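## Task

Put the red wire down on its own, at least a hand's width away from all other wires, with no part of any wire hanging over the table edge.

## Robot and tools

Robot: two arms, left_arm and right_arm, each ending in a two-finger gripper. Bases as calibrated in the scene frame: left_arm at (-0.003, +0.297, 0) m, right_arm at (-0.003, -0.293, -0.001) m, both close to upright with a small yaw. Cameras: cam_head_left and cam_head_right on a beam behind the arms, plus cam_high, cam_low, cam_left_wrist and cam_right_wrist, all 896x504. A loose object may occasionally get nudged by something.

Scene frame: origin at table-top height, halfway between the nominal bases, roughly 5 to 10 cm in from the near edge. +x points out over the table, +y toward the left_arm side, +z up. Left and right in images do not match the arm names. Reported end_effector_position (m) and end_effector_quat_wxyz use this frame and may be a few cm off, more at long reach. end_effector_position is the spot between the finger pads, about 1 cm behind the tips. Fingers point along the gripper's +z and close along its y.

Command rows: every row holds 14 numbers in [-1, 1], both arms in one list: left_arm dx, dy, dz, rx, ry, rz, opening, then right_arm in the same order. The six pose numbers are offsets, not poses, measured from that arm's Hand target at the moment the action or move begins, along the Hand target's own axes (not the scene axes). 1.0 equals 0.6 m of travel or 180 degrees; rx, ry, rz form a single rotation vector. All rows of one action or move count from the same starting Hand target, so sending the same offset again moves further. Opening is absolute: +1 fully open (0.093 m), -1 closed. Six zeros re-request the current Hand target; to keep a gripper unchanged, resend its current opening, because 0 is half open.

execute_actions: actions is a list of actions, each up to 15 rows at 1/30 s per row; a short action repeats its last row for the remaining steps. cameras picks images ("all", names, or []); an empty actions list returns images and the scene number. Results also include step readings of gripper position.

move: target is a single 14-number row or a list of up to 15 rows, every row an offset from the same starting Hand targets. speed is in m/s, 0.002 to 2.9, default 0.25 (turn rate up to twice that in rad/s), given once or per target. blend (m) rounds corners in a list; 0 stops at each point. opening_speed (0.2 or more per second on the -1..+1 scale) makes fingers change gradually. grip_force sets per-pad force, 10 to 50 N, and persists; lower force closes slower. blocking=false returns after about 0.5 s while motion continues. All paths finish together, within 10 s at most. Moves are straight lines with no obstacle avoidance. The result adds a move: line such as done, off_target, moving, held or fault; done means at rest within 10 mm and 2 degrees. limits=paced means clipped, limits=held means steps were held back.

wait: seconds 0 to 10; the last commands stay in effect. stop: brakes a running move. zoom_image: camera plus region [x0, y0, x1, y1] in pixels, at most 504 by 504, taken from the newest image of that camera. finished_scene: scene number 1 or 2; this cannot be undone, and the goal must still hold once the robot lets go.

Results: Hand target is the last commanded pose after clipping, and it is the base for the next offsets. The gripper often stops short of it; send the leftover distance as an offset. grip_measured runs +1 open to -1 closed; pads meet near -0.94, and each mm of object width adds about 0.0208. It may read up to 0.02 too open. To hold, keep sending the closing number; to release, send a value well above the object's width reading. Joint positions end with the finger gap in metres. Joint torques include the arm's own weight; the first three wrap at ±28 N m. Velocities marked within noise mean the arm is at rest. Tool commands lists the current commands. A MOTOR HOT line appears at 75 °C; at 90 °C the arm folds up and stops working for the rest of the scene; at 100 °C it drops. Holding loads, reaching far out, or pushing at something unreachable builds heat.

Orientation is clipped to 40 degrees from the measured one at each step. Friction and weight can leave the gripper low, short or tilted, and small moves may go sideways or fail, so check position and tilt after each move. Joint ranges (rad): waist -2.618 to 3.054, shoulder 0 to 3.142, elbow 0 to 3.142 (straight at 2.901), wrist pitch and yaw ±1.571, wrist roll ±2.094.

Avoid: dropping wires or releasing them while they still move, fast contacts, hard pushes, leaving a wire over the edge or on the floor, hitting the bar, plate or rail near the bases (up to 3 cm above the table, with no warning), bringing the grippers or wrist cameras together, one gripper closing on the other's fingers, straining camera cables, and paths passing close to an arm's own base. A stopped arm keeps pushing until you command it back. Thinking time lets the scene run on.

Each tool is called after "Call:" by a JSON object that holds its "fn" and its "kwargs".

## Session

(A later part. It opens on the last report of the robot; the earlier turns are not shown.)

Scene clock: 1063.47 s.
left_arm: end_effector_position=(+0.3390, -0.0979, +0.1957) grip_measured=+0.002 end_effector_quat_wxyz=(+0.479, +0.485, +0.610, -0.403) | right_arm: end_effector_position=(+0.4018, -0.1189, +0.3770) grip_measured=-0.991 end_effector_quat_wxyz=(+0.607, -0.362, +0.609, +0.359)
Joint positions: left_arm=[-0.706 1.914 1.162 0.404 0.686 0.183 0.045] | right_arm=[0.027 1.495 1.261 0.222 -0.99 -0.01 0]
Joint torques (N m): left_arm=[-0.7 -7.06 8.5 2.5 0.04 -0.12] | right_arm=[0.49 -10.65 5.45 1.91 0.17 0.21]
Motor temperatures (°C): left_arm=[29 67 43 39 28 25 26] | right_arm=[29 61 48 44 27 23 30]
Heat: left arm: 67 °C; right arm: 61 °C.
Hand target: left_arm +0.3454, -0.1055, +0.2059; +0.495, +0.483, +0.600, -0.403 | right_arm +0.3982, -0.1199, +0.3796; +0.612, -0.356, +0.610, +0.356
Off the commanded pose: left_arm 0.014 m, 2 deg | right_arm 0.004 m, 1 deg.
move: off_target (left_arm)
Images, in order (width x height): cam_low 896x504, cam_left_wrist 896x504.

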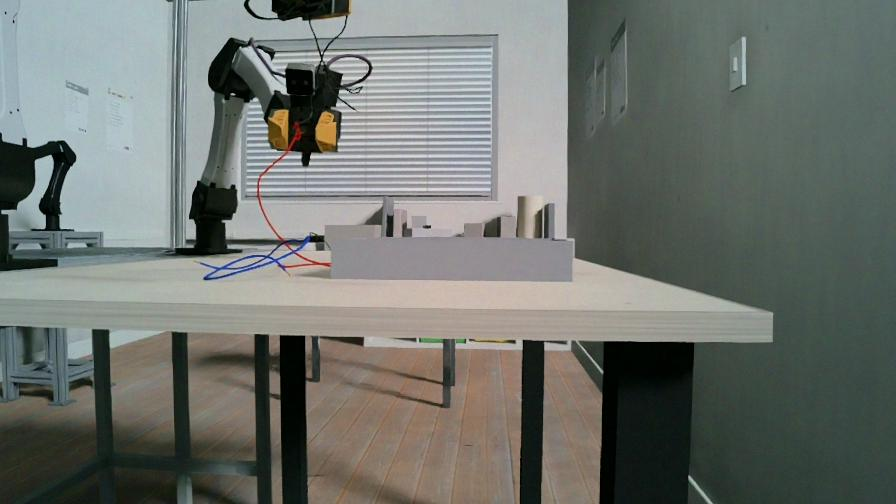

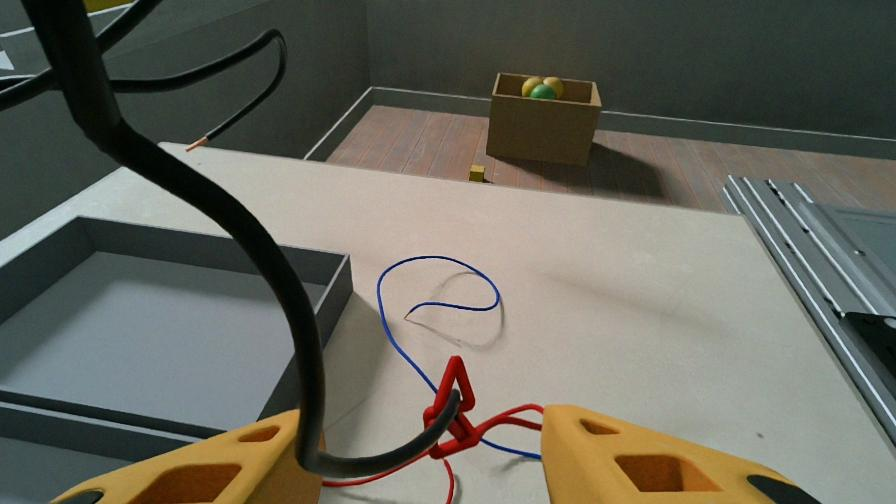

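Call:
{"fn": "move", "kwargs": {"target": [[0.025,0.012,0.0,0,0,0,0.0, 0,0,0,0,0,0,-1],[0.025,0.012,0.06,0,0,0,0.0, 0,0,0,0,0,0,-1],[0.025,0.012,0.06,0,0,0,-1, 0,0,0,0,0,0,-1]], "speed": 0.12, "opening_speed": 1.2, "cameras": ["cam_left_wrist","cam_low"]}}

Call:
{"fn": "zoom_image", "kwargs": {"camera": "cam_low", "region": [240, 20, 420, 180]}}

Call:
{"fn": "zoom_image", "kwargs": {"camera": "cam_left_wrist", "region": [330, 304, 530, 504]}}

Scene clock: 1070.40 s.
left_arm: end_effector_position=(+0.3530, -0.1289, +0.1752) grip_measured=-0.972 end_effector_quat_wxyz=(+0.480, +0.486, +0.609, -0.403) | right_arm: end_effector_position=(+0.4019, -0.1189, +0.3771) grip_measured=-0.991 end_effector_quat_wxyz=(+0.607, -0.362, +0.609, +0.359)
Joint positions: left_arm=[-0.742 2.055 1.264 0.454 0.652 0.169 0] | right_arm=[0.027 1.495 1.261 0.222 -0.99 -0.01 0]
Joint torques (N m): left_arm=[-0.5 -8.05 8.44 2.46 0.03 -0.1] | right_arm=[0.32 -10.51 5.31 1.91 0.13 0.26]
Motor temperatures (°C): left_arm=[28 66 43 41 28 25 26] | right_arm=[28 62 48 44 27 23 30]
Heat: left arm: 66 °C; right arm: 62 °C.
Hand target: left_arm +0.3591, -0.1360, +0.1844; +0.495, +0.483, +0.600, -0.403 | right_arm +0.3982, -0.1199, +0.3796; +0.612, -0.356, +0.610, +0.356
Off the commanded pose: left_arm 0.013 m, 2 deg | right_arm 0.005 m, 1 deg.
move: off_target (left_arm); target 3's new opening was sent with left_arm's hand 0.013 m and 2 deg from that target
Images, in order (width x height): cam_low 896x504, cam_left_wrist 896x504.

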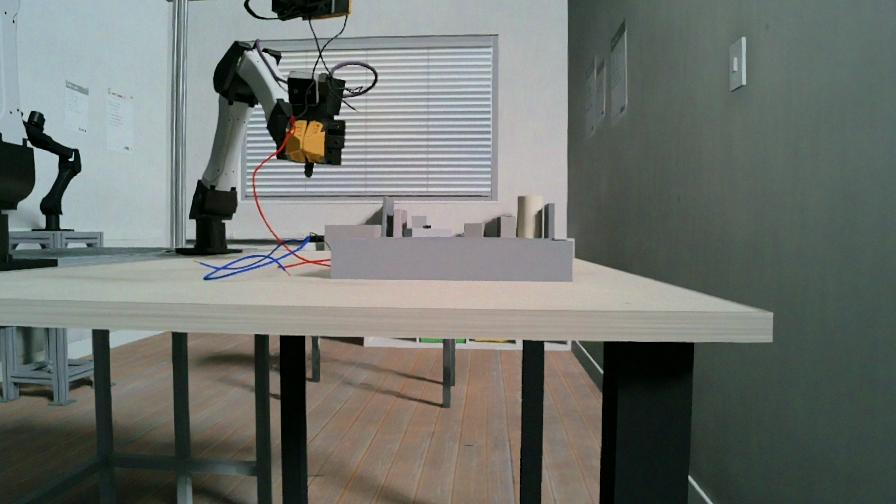

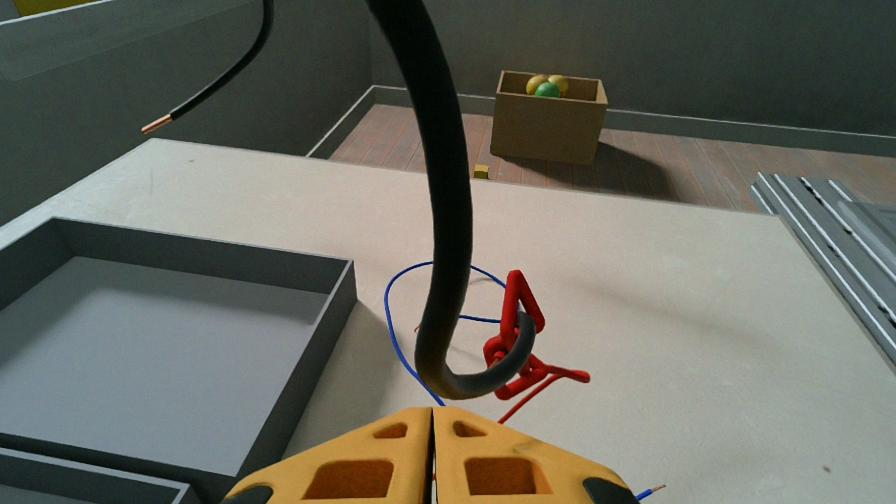

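Scaled by 2.800 from the camera's 896x504 image, which has a finer 1280x720 frame.

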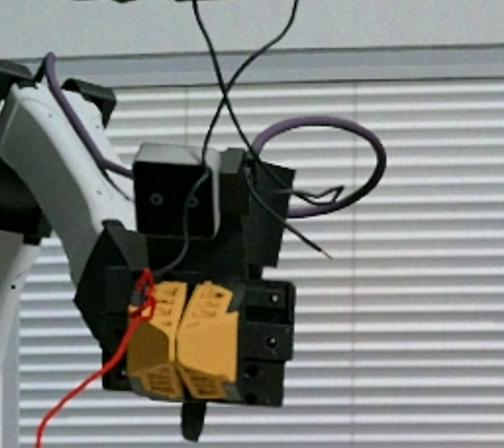

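Scaled by 2.520 from the camera's 896x504 image, which has a finer 1280x720 frame.

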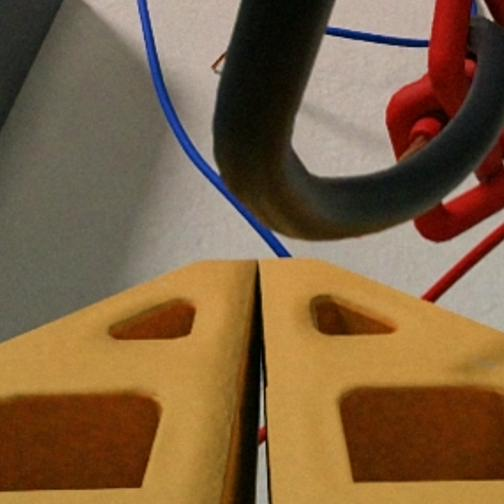

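Call:
{"fn": "move", "kwargs": {"target": [[0.0,0.0,-0.08,0,0,0,-1, 0,0,0,0,0,0,-1],[-0.025,-0.03,-0.08,0,0,0,0.0, 0,0,0,0,0,0,-1],[-0.025,-0.03,0.0,0,0,0,0.0, 0,0,0,0,0,0,-1]], "speed": 0.12, "cameras": ["cam_left_wrist","cam_low","cam_high"]}}

Call:
{"fn": "zoom_image", "kwargs": {"camera": "cam_high", "region": [350, 200, 490, 310]}}

Scene clock: 1076.53 s.
left_arm: end_effector_position=(+0.3370, -0.1351, +0.1898) grip_measured=-0.002 end_effector_quat_wxyz=(+0.483, +0.486, +0.607, -0.402) | right_arm: end_effector_position=(+0.4019, -0.1189, +0.3772) grip_measured=-0.991 end_effector_quat_wxyz=(+0.607, -0.362, +0.609, +0.359)
Joint positions: left_arm=[-0.778 2.003 1.244 0.439 0.617 0.157 0.045] | right_arm=[0.027 1.495 1.261 0.223 -0.99 -0.01 0]
Joint torques (N m): left_arm=[-0.62 -7.91 8.77 2.33 0.02 -0.12] | right_arm=[0.5 -10.73 5.42 1.91 0.17 0.23]
Motor temperatures (°C): left_arm=[28 65 43 41 28 25 26] | right_arm=[28 62 47 44 27 23 30]
Heat: left arm: 65 °C; right arm: 62 °C.
Hand target: left_arm +0.3421, -0.1425, +0.1992; +0.495, +0.483, +0.600, -0.403 | right_arm +0.3982, -0.1199, +0.3796; +0.612, -0.356, +0.610, +0.356
Off the commanded pose: left_arm 0.013 m, 2 deg | right_arm 0.004 m, 1 deg.
move: off_target (left_arm); target 2's new opening was sent with left_arm's hand 0.019 m and 2 deg from that target
Images, in order (width x height): cam_high 896x504, cam_low 896x504, cam_left_wrist 896x504.

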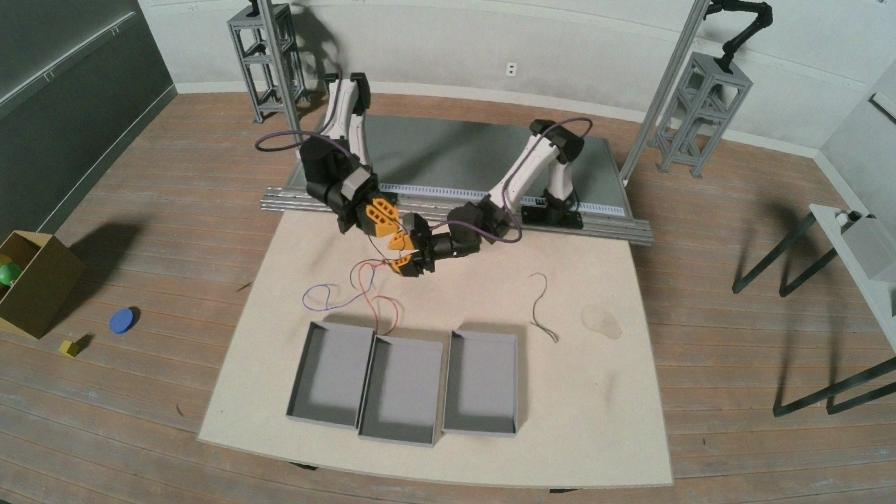

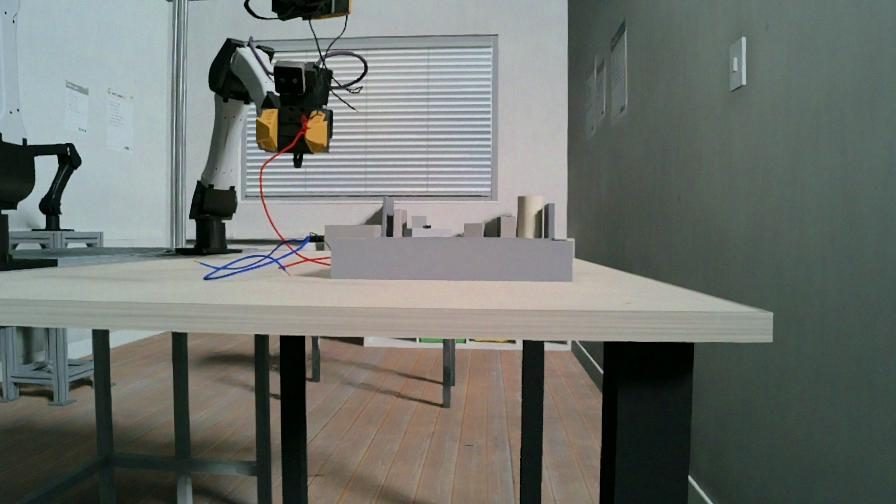

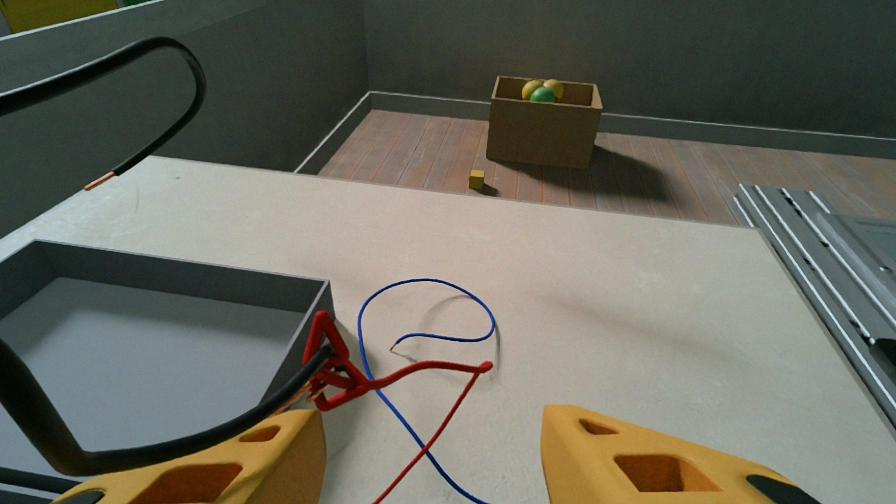

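Scaled by 3.600 from the camera's 896x504 image, which has a finer 1280x720 frame.

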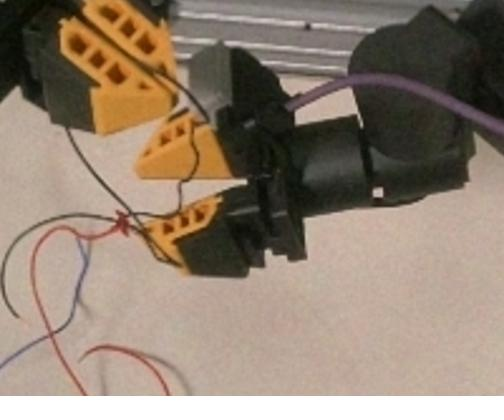

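Call:
{"fn": "move", "kwargs": {"target": [[-0.012,0.0,0.08,0,0,0,0.0, 0,0,0,0,0,0,-1],[-0.012,0.0,0.08,0,0,0,-1, 0,0,0,0,0,0,-1]], "speed": 0.12, "opening_speed": 1.2, "cameras": ["cam_left_wrist","cam_low"]}}

Call:
{"fn": "zoom_image", "kwargs": {"camera": "cam_low", "region": [240, 20, 420, 180]}}

Call:
{"fn": "zoom_image", "kwargs": {"camera": "cam_left_wrist", "region": [330, 304, 530, 504]}}

Scene clock: 1083.43 s.
left_arm: end_effector_position=(+0.3487, -0.1831, +0.1923) grip_measured=-0.972 end_effector_quat_wxyz=(+0.488, +0.486, +0.603, -0.402) | right_arm: end_effector_position=(+0.4019, -0.1189, +0.3772) grip_measured=-0.991 end_effector_quat_wxyz=(+0.607, -0.362, +0.609, +0.359)
Joint positions: left_arm=[-0.839 2.145 1.453 0.396 0.557 0.136 0] | right_arm=[0.027 1.495 1.261 0.223 -0.99 -0.01 0]
Joint torques (N m): left_arm=[-0.58 -8.87 8.76 2.27 0.01 -0.11] | right_arm=[0.46 -10.47 5.35 1.93 0.1 0.26]
Motor temperatures (°C): left_arm=[27 65 44 41 28 25 26] | right_arm=[28 62 47 44 27 23 30]
Heat: left arm: 65 °C; right arm: 62 °C.
Hand target: left_arm +0.3522, -0.1899, +0.1974; +0.495, +0.483, +0.600, -0.403 | right_arm +0.3982, -0.1199, +0.3796; +0.612, -0.356, +0.610, +0.356
Off the commanded pose: left_arm 0.009 m, 1 deg | right_arm 0.004 m, 1 deg.
move: done
Images, in order (width x height): cam_low 896x504, cam_left_wrist 896x504.

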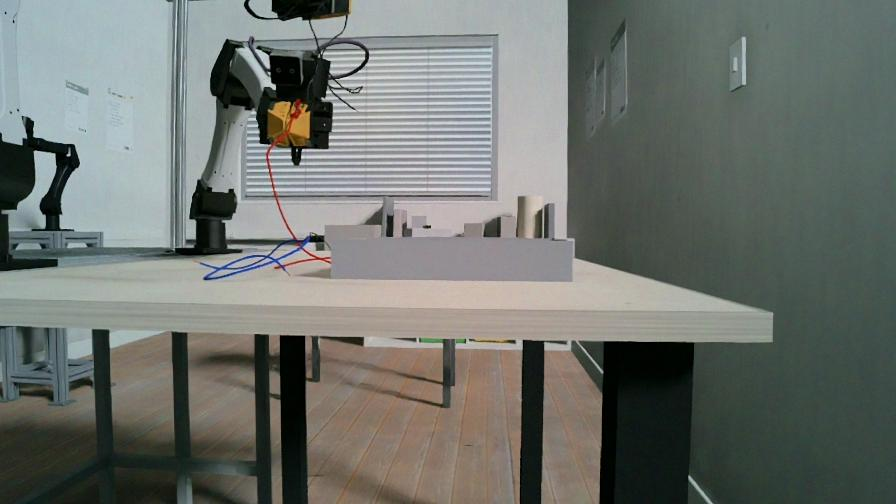

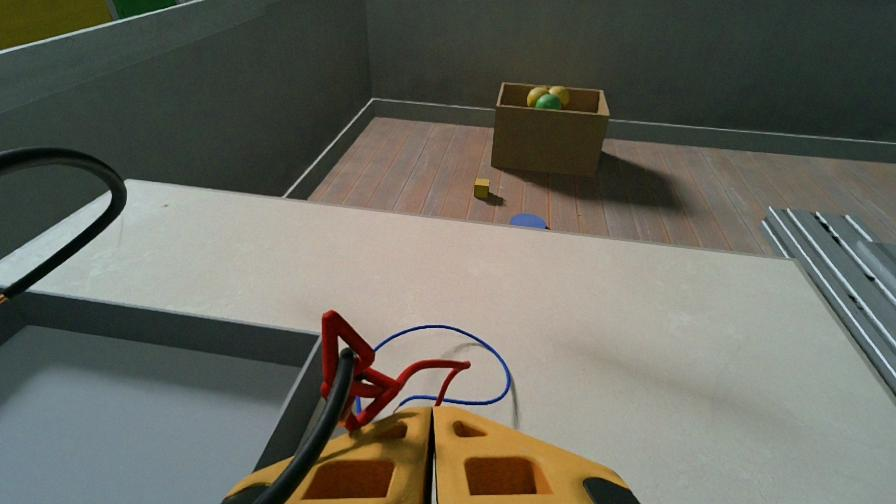

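Scaled by 2.800 from the camera's 896x504 image, which has a finer 1280x720 frame.

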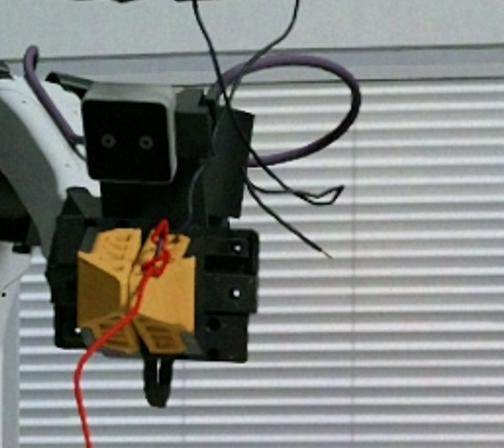

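Scaled by 2.520 from the camera's 896x504 image, which has a finer 1280x720 frame.

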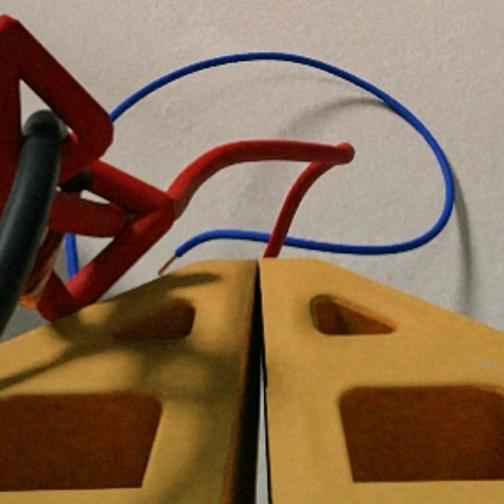

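Call:
{"fn": "move", "kwargs": {"target": [0,0,-0.25,0,0,0,-1, 0.08,0,0,0,0,0,-1], "speed": 0.25}}

Call:
{"fn": "execute_actions", "kwargs": {"actions": [[[0,0,0,0,0,0,-1,-0.12,0,0,0,0,0,-1],[0,0,0,0,0,0,-1,-0.12,0,0,0,0,0,-1],[0,0,0,0,0,0,-1,-0.12,0,0,0,0,0,-1],[0,0,0,0,0,0,-1,-0.12,0,0,0,0,0,-1],[0,0,0,0,0,0,-1,0.02,0,0,0,0,0,-1],[0,0,0,0,0,0,-1,0.02,0,0,0,0,0,-1],[0,0,0,0,0,0,-1,0.02,0,0,0,0,0,-1],[0,0,0,0,0,0,-1,0.02,0,0,0,0,0,-1],[0,0,0,0,0,0,-1,-0.12,0,0,0,0,0,-1],[0,0,0,0,0,0,-1,-0.12,0,0,0,0,0,-1],[0,0,0,0,0,0,-1,-0.12,0,0,0,0,0,-1],[0,0,0,0,0,0,-1,-0.12,0,0,0,0,0,-1],[0,0,0,0,0,0,-1,0,0,0,0,0,0,-1],[0,0,0,0,0,0,-1,0,0,0,0,0,0,-1],[0,0,0,0,0,0,-1,0,0,0,0,0,0,-1]]], "cameras": ["cam_left_wrist","cam_low","cam_high"]}}

Call:
{"fn": "zoom_image", "kwargs": {"camera": "cam_low", "region": [240, 20, 420, 180]}}

Call:
{"fn": "zoom_image", "kwargs": {"camera": "cam_high", "region": [350, 200, 490, 310]}}

Scene clock: 1095.23 s.
left_arm: end_effector_position=(+0.3251, -0.0476, +0.2123) grip_measured=-0.972 end_effector_quat_wxyz=(+0.481, +0.475, +0.615, -0.406) | right_arm: end_effector_position=(+0.3980, -0.1193, +0.3359) grip_measured=-0.991 end_effector_quat_wxyz=(+0.613, -0.365, +0.604, +0.356)
Joint positions: left_arm=[-0.623 1.738 1.018 0.36 0.752 0.194 0] | right_arm=[0.027 1.493 1.083 0.416 -0.989 -0.01 0]
Joint torques (N m): left_arm=[-0.06 -9.31 5.82 2.18 0.22 0.15] | right_arm=[0.42 -8.83 5.5 1.91 0.14 0.26]
Motor temperatures (°C): left_arm=[27 64 45 41 27 25 26] | right_arm=[28 62 46 44 27 23 30]
Heat: left arm: 64 °C; right arm: 62 °C.
Hand target: left_arm +0.3216, -0.0457, +0.2252; +0.495, +0.483, +0.600, -0.403 | right_arm +0.3983, -0.1199, +0.3316; +0.612, -0.356, +0.610, +0.356
Off the commanded pose: left_arm 0.014 m, 3 deg | right_arm 0.004 m, 1 deg.
move: off_target (left_arm)

Scene clock: 1096.47 s.
left_arm: end_effector_position=(+0.3250, -0.0476, +0.2122) grip_measured=-0.972 end_effector_quat_wxyz=(+0.480, +0.475, +0.615, -0.406) | right_arm: end_effector_position=(+0.3966, -0.1203, +0.3370) grip_measured=-0.991 end_effector_quat_wxyz=(+0.607, -0.355, +0.613, +0.360)
Joint positions: left_arm=[-0.623 1.738 1.018 0.359 0.753 0.194 0] | right_arm=[0.027 1.48 1.085 0.386 -0.979 0.006 0]
Joint torques (N m): left_arm=[-0.01 -9.32 5.79 2.18 0.24 0.17] | right_arm=[0.31 -7.98 5.83 1.92 0.01 -0.04]
Motor temperatures (°C): left_arm=[27 64 45 41 27 25 26] | right_arm=[28 61 46 44 27 23 30]
Heat: left arm: 64 °C; right arm: 61 °C.
Hand target: left_arm +0.3216, -0.0457, +0.2252; +0.495, +0.483, +0.600, -0.403 | right_arm +0.3983, -0.1199, +0.3317; +0.612, -0.356, +0.610, +0.356
Off the commanded pose: left_arm 0.014 m, 3 deg | right_arm 0.006 m, 1 deg.
Step readings (end_effector_position of left_arm | right_arm):
0: (+0.3251, -0.0476, +0.2123) | (+0.3980, -0.1193, +0.3359)
1: (+0.3251, -0.0476, +0.2123) | (+0.3984, -0.1192, +0.3391)
2: (+0.3251, -0.0476, +0.2123) | (+0.3997, -0.1193, +0.3449)
4: (+0.3251, -0.0476, +0.2123) | (+0.4007, -0.1193, +0.3693)
8: (+0.3250, -0.0476, +0.2123) | (+0.3896, -0.1206, +0.3588)
15: (+0.3250, -0.0476, +0.2123) | (+0.3913, -0.1208, +0.3689)
Images, in order (width x height): cam_high 896x504, cam_low 896x504, cam_left_wrist 896x504.

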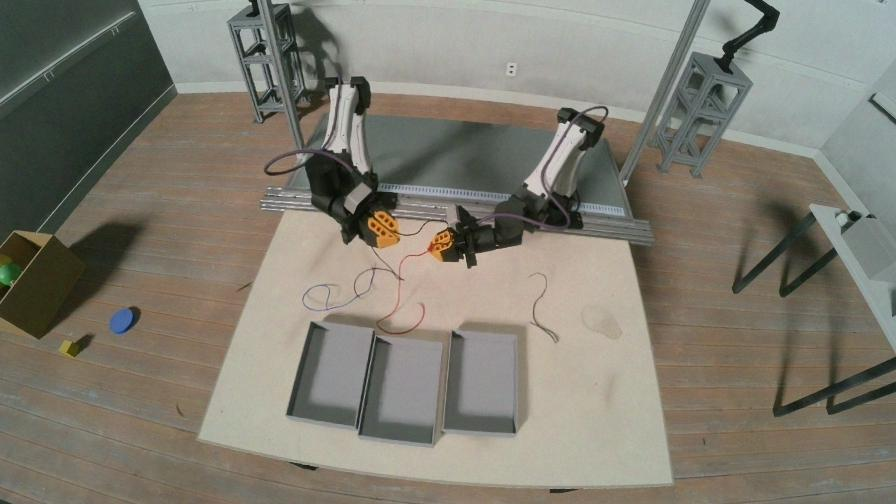

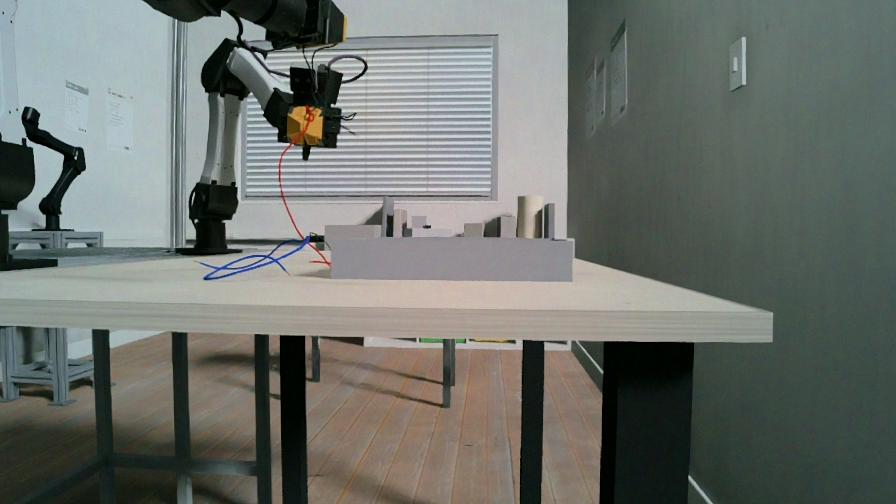

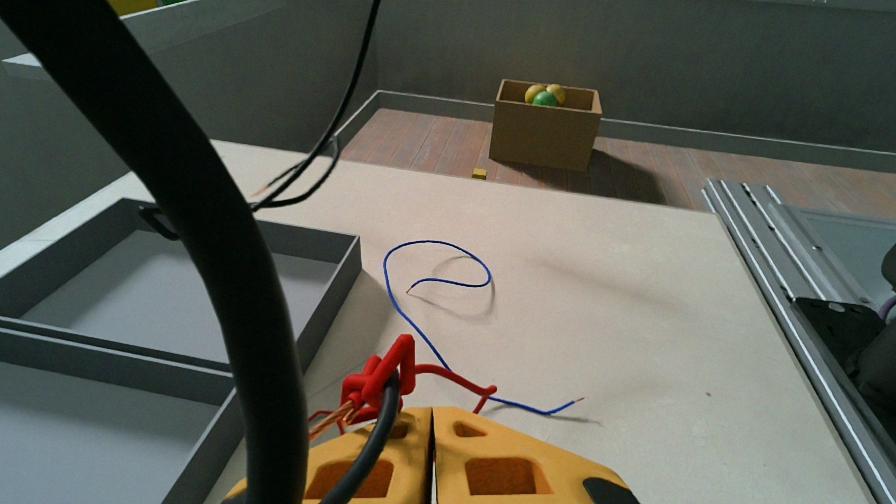

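Scaled by 2.800 from the camera's 896x504 image, which has a finer 1280x720 frame.

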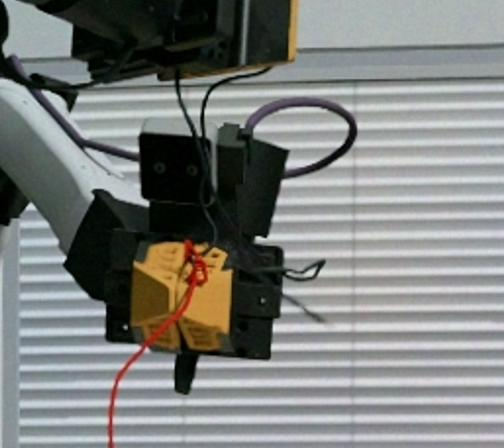

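Scaled by 3.600 from the camera's 896x504 image, which has a finer 1280x720 frame.

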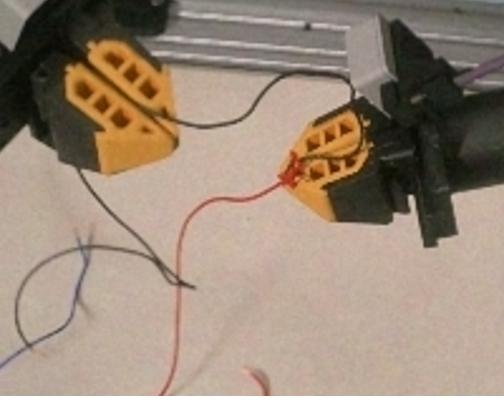

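Call:
{"fn": "execute_actions", "kwargs": {"actions": []}}

Scene clock: 1109.20 s.
left_arm: end_effector_position=(+0.3250, -0.0476, +0.2122) grip_measured=-0.972 end_effector_quat_wxyz=(+0.480, +0.475, +0.615, -0.406) | right_arm: end_effector_position=(+0.3966, -0.1203, +0.3371) grip_measured=-0.991 end_effector_quat_wxyz=(+0.607, -0.355, +0.613, +0.360)
Joint positions: left_arm=[-0.623 1.738 1.018 0.359 0.753 0.194 0] | right_arm=[0.027 1.48 1.085 0.386 -0.979 0.006 0]
Joint velocities: within noise
Joint torques (N m): left_arm=[-0.05 -9.28 5.81 2.18 0.25 0.17] | right_arm=[0.68 -7.95 5.78 1.9 0.03 -0.01]
Motor temperatures (°C): left_arm=[27 65 43 42 27 25 26] | right_arm=[27 58 46 45 27 23 30]
Heat: left arm: 65 °C; right arm: 58 °C.
Hand target: left_arm +0.3216, -0.0457, +0.2252; +0.495, +0.483, +0.600, -0.403 | right_arm +0.3983, -0.1199, +0.3317; +0.612, -0.356, +0.610, +0.356
Tool commands: left_gripper/opening=-1.0 right_gripper/opening=-1.0
Off the commanded pose: left_arm 0.014 m, 3 deg | right_arm 0.006 m, 1 deg.

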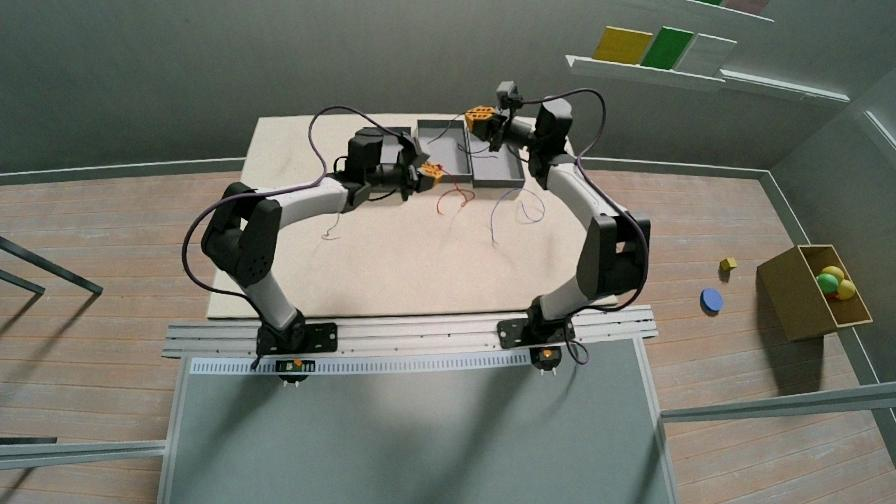

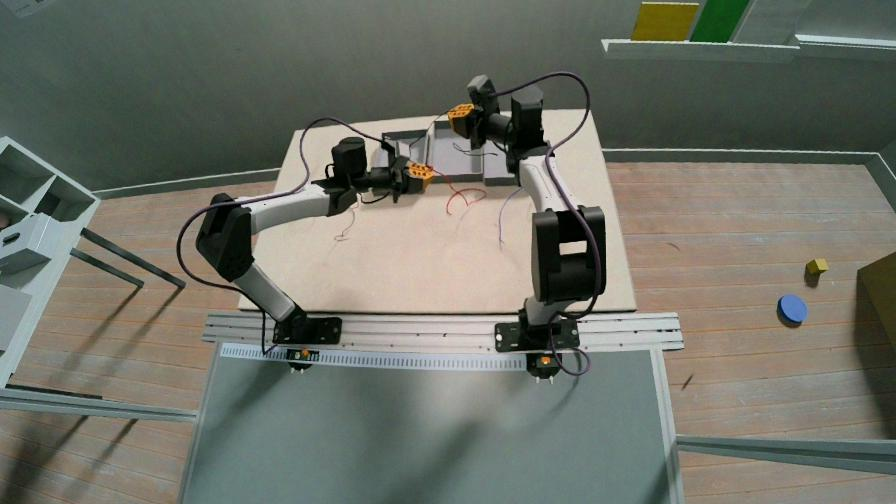

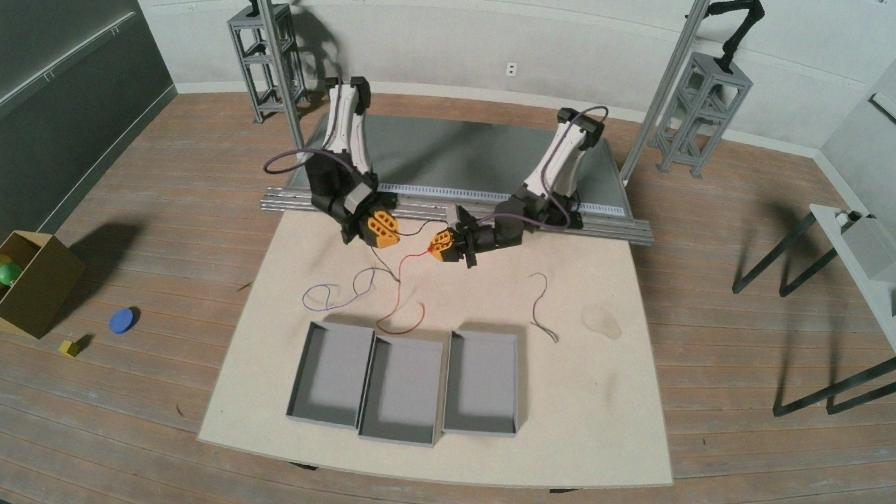

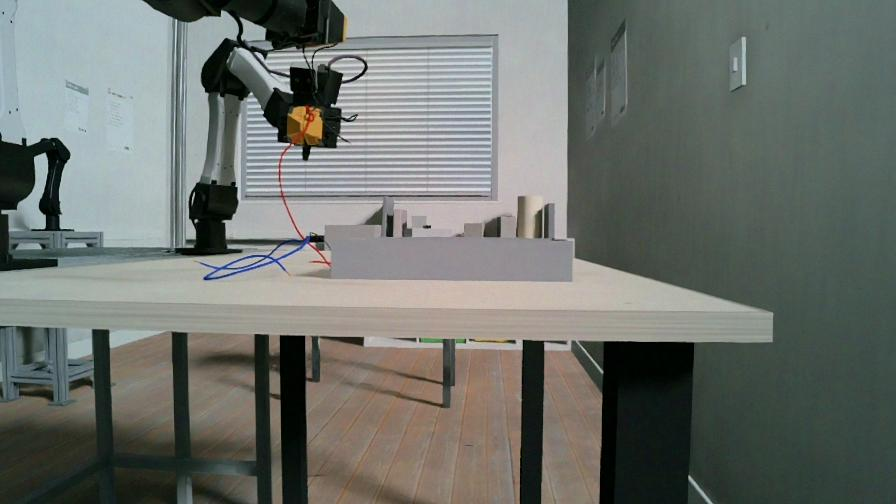

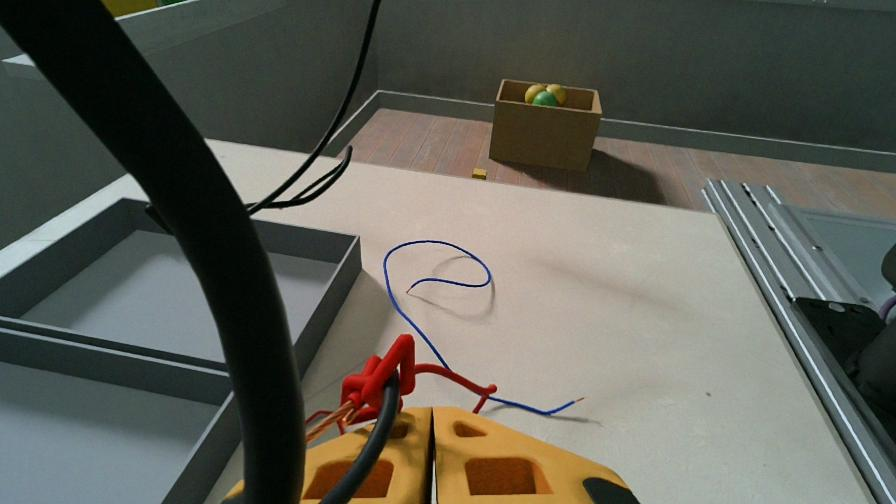

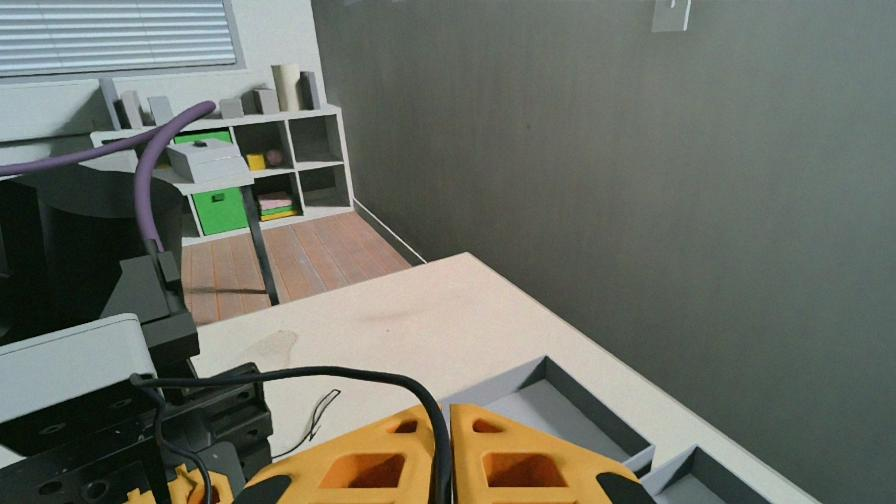

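Call:
{"fn": "zoom_image", "kwargs": {"camera": "cam_left_wrist", "region": [280, 300, 540, 504]}}

Call:
{"fn": "zoom_image", "kwargs": {"camera": "cam_low", "region": [260, 60, 370, 180]}}

Call:
{"fn": "zoom_image", "kwargs": {"camera": "cam_high", "region": [360, 190, 500, 300]}}

Scaled by 1.938 from the camera's 896x504 image, which has a finer 1280x720 frame.

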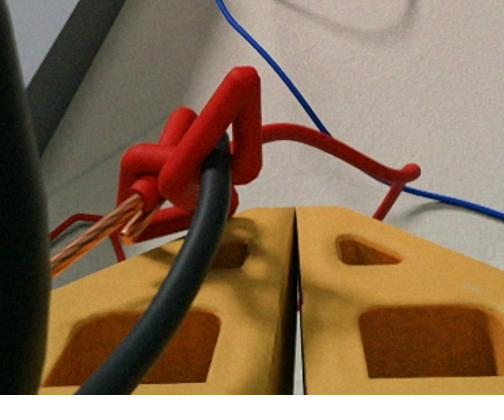

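Scaled by 4.200 from the camera's 896x504 image, which has a finer 1280x720 frame.

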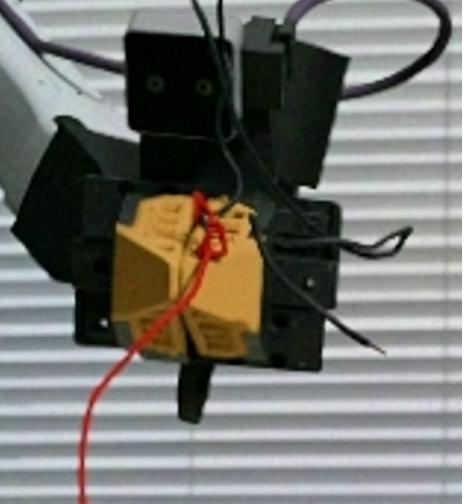

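Scaled by 3.600 from the camera's 896x504 image, which has a finer 1280x720 frame.

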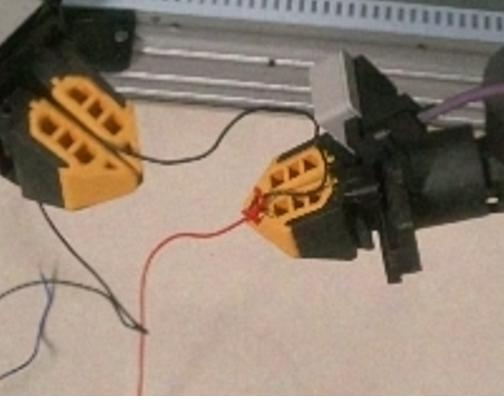

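Call:
{"fn": "move", "kwargs": {"target": [0,0,0,0,0,0,-0.3,0,0,0,0,0,0,-1], "opening_speed": 1, "cameras": ["cam_left_wrist","cam_low"]}}

Scene clock: 1118.23 s.
left_arm: end_effector_position=(+0.3250, -0.0476, +0.2122) grip_measured=-0.302 end_effector_quat_wxyz=(+0.481, +0.476, +0.615, -0.406) | right_arm: end_effector_position=(+0.3965, -0.1204, +0.3421) grip_measured=-0.991 end_effector_quat_wxyz=(+0.617, -0.359, +0.603, +0.356)
Joint positions: left_arm=[-0.623 1.738 1.018 0.359 0.753 0.195 0.031] | right_arm=[0.027 1.48 1.085 0.416 -0.979 0.006 0]
Joint torques (N m): left_arm=[0.01 -9.26 5.78 2.18 0.24 0.15] | right_arm=[0.58 -7.31 4.98 1.95 0.05 0.07]
Motor temperatures (°C): left_arm=[27 65 43 43 27 25 26] | right_arm=[27 57 46 45 27 23 30]
Heat: left arm: 65 °C; right arm: 57 °C.
Hand target: left_arm +0.3216, -0.0457, +0.2252; +0.495, +0.483, +0.600, -0.403 | right_arm +0.3983, -0.1199, +0.3317; +0.612, -0.356, +0.610, +0.356
Off the commanded pose: left_arm 0.014 m, 3 deg | right_arm 0.011 m, 1 deg.
move: off_target (left_arm, right_arm)
Images, in order (width x height): cam_low 896x504, cam_left_wrist 896x504.

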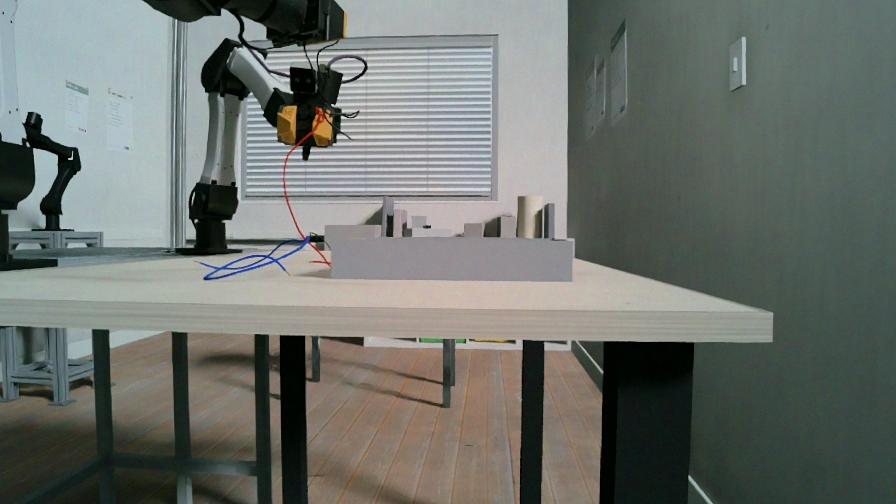

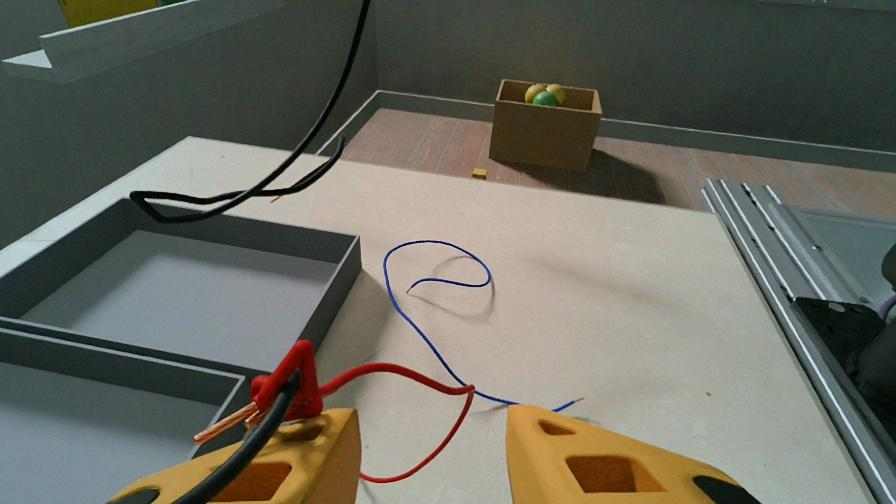

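Call:
{"fn": "move", "kwargs": {"target": [[0.06,0,0.011,0,0,0,-0.3,0,0,0,0,0,0,-1],[0.058,0.046,0.02,0,0,0,-0.3,0,0,0,0,0,0,-1]], "cameras": ["cam_left_wrist","cam_low"]}}

Scene clock: 1123.77 s.
left_arm: end_effector_position=(+0.3445, -0.0407, +0.1806) grip_measured=-0.302 end_effector_quat_wxyz=(+0.484, +0.475, +0.614, -0.405) | right_arm: end_effector_position=(+0.3965, -0.1204, +0.3422) grip_measured=-0.991 end_effector_quat_wxyz=(+0.617, -0.359, +0.603, +0.355)
Joint positions: left_arm=[-0.577 1.842 1.002 0.474 0.794 0.214 0.031] | right_arm=[0.027 1.48 1.085 0.416 -0.979 0.006 0]
Joint torques (N m): left_arm=[-0.18 -6.67 8.14 2.15 0.23 0.16] | right_arm=[0.38 -7.45 5.08 1.92 0.13 0.04]
Motor temperatures (°C): left_arm=[26 65 42 43 27 25 26] | right_arm=[27 56 45 44 27 23 30]
Heat: left arm: 65 °C; right arm: 56 °C.
Hand target: left_arm +0.3494, -0.0452, +0.1887; +0.495, +0.483, +0.600, -0.403 | right_arm +0.3983, -0.1199, +0.3317; +0.612, -0.356, +0.610, +0.356
Off the commanded pose: left_arm 0.010 m, 2 deg | right_arm 0.011 m, 1 deg.
move: off_target (right_arm)
Images, in order (width x height): cam_low 896x504, cam_left_wrist 896x504.

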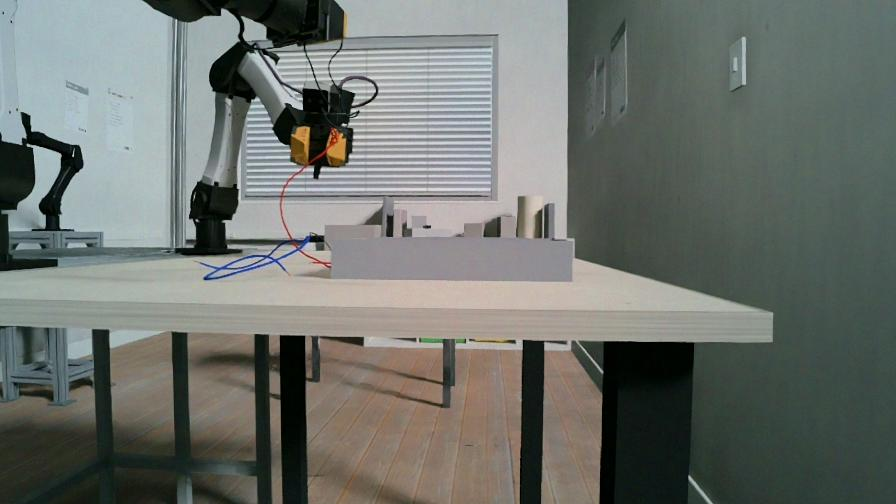

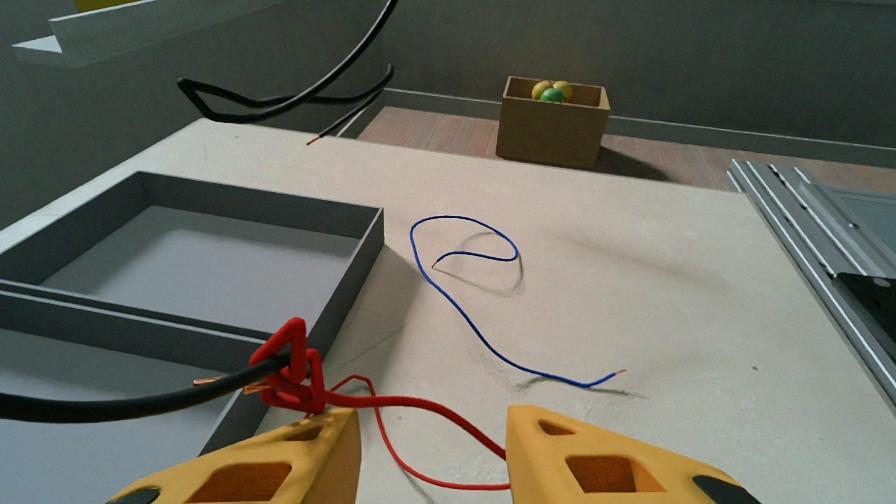

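Call:
{"fn": "move", "kwargs": {"target": [[0.06,0,0.011,0,0,0,-0.3,0,0,0,0,0,0,-1],[0.058,0.046,0.02,0,0,0,-0.3,0,0,0,0,0,0,-1]], "cameras": ["cam_left_wrist","cam_low"]}}

Scene clock: 1129.47 s.
left_arm: end_effector_position=(+0.3726, -0.0403, +0.1465) grip_measured=-0.302 end_effector_quat_wxyz=(+0.486, +0.474, +0.612, -0.405) | right_arm: end_effector_position=(+0.3965, -0.1204, +0.3422) grip_measured=-0.991 end_effector_quat_wxyz=(+0.617, -0.359, +0.603, +0.355)
Joint positions: left_arm=[-0.537 1.998 1.054 0.567 0.831 0.234 0.031] | right_arm=[0.027 1.48 1.085 0.416 -0.979 0.006 0]
Joint torques (N m): left_arm=[-0.25 -7.32 7.84 2.1 0.25 0.17] | right_arm=[0.65 -7.39 4.97 1.93 0.03 0.06]
Motor temperatures (°C): left_arm=[26 63 43 43 27 25 26] | right_arm=[27 55 45 43 27 23 30]
Heat: left arm: 63 °C; right arm: 55 °C.
Hand target: left_arm +0.3774, -0.0446, +0.1521; +0.495, +0.483, +0.600, -0.403 | right_arm +0.3983, -0.1199, +0.3317; +0.612, -0.356, +0.610, +0.356
Off the commanded pose: left_arm 0.009 m, 2 deg | right_arm 0.011 m, 1 deg.
move: off_target (right_arm)
Images, in order (width x height): cam_low 896x504, cam_left_wrist 896x504.

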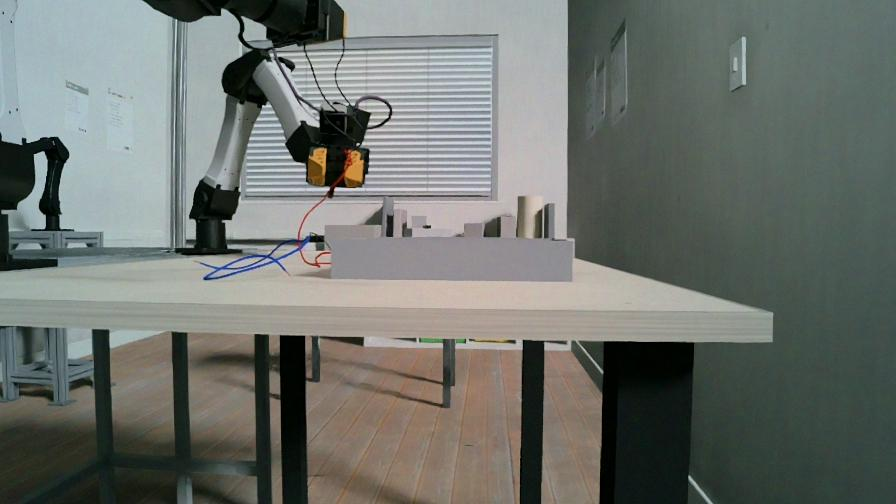

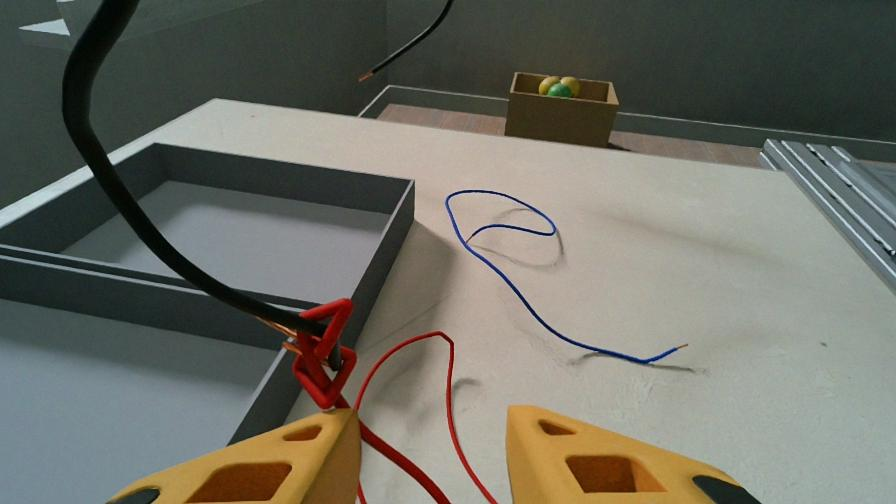

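Call:
{"fn": "move", "kwargs": {"target": [[0,0.038,0.026,0,0,0,-0.3,0,0,0,0,0,0,-1]], "cameras": ["cam_left_wrist"]}}

Scene clock: 1133.47 s.
left_arm: end_effector_position=(+0.3955, -0.0535, +0.1444) grip_measured=-0.302 end_effector_quat_wxyz=(+0.485, +0.477, +0.610, -0.407) | right_arm: end_effector_position=(+0.3965, -0.1204, +0.3422) grip_measured=-0.991 end_effector_quat_wxyz=(+0.617, -0.359, +0.603, +0.355)
Joint positions: left_arm=[-0.537 2.087 1.182 0.526 0.838 0.238 0.031] | right_arm=[0.027 1.48 1.085 0.416 -0.979 0.006 0]
Joint torques (N m): left_arm=[0.46 -7.94 7.94 2.09 0.27 0.16] | right_arm=[0.39 -7.31 4.98 1.91 0.07 0]
Motor temperatures (°C): left_arm=[26 63 43 43 27 25 26] | right_arm=[27 55 45 43 27 23 30]
Heat: left arm: 63 °C; right arm: 55 °C.
Hand target: left_arm +0.4029, -0.0548, +0.1490; +0.495, +0.483, +0.600, -0.403 | right_arm +0.3983, -0.1199, +0.3317; +0.612, -0.356, +0.610, +0.356
Off the commanded pose: left_arm 0.009 m, 2 deg | right_arm 0.011 m, 1 deg.
move: off_target (right_arm)
Images, in order (width x height): cam_left_wrist 896x504.

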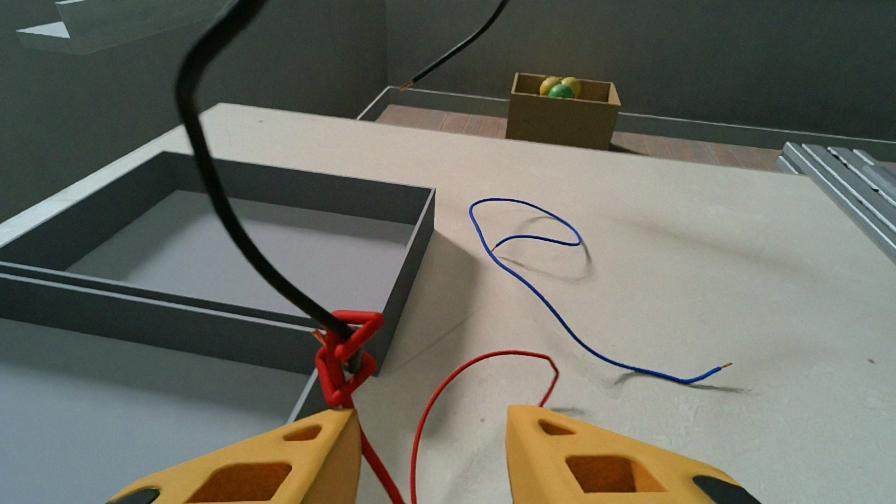

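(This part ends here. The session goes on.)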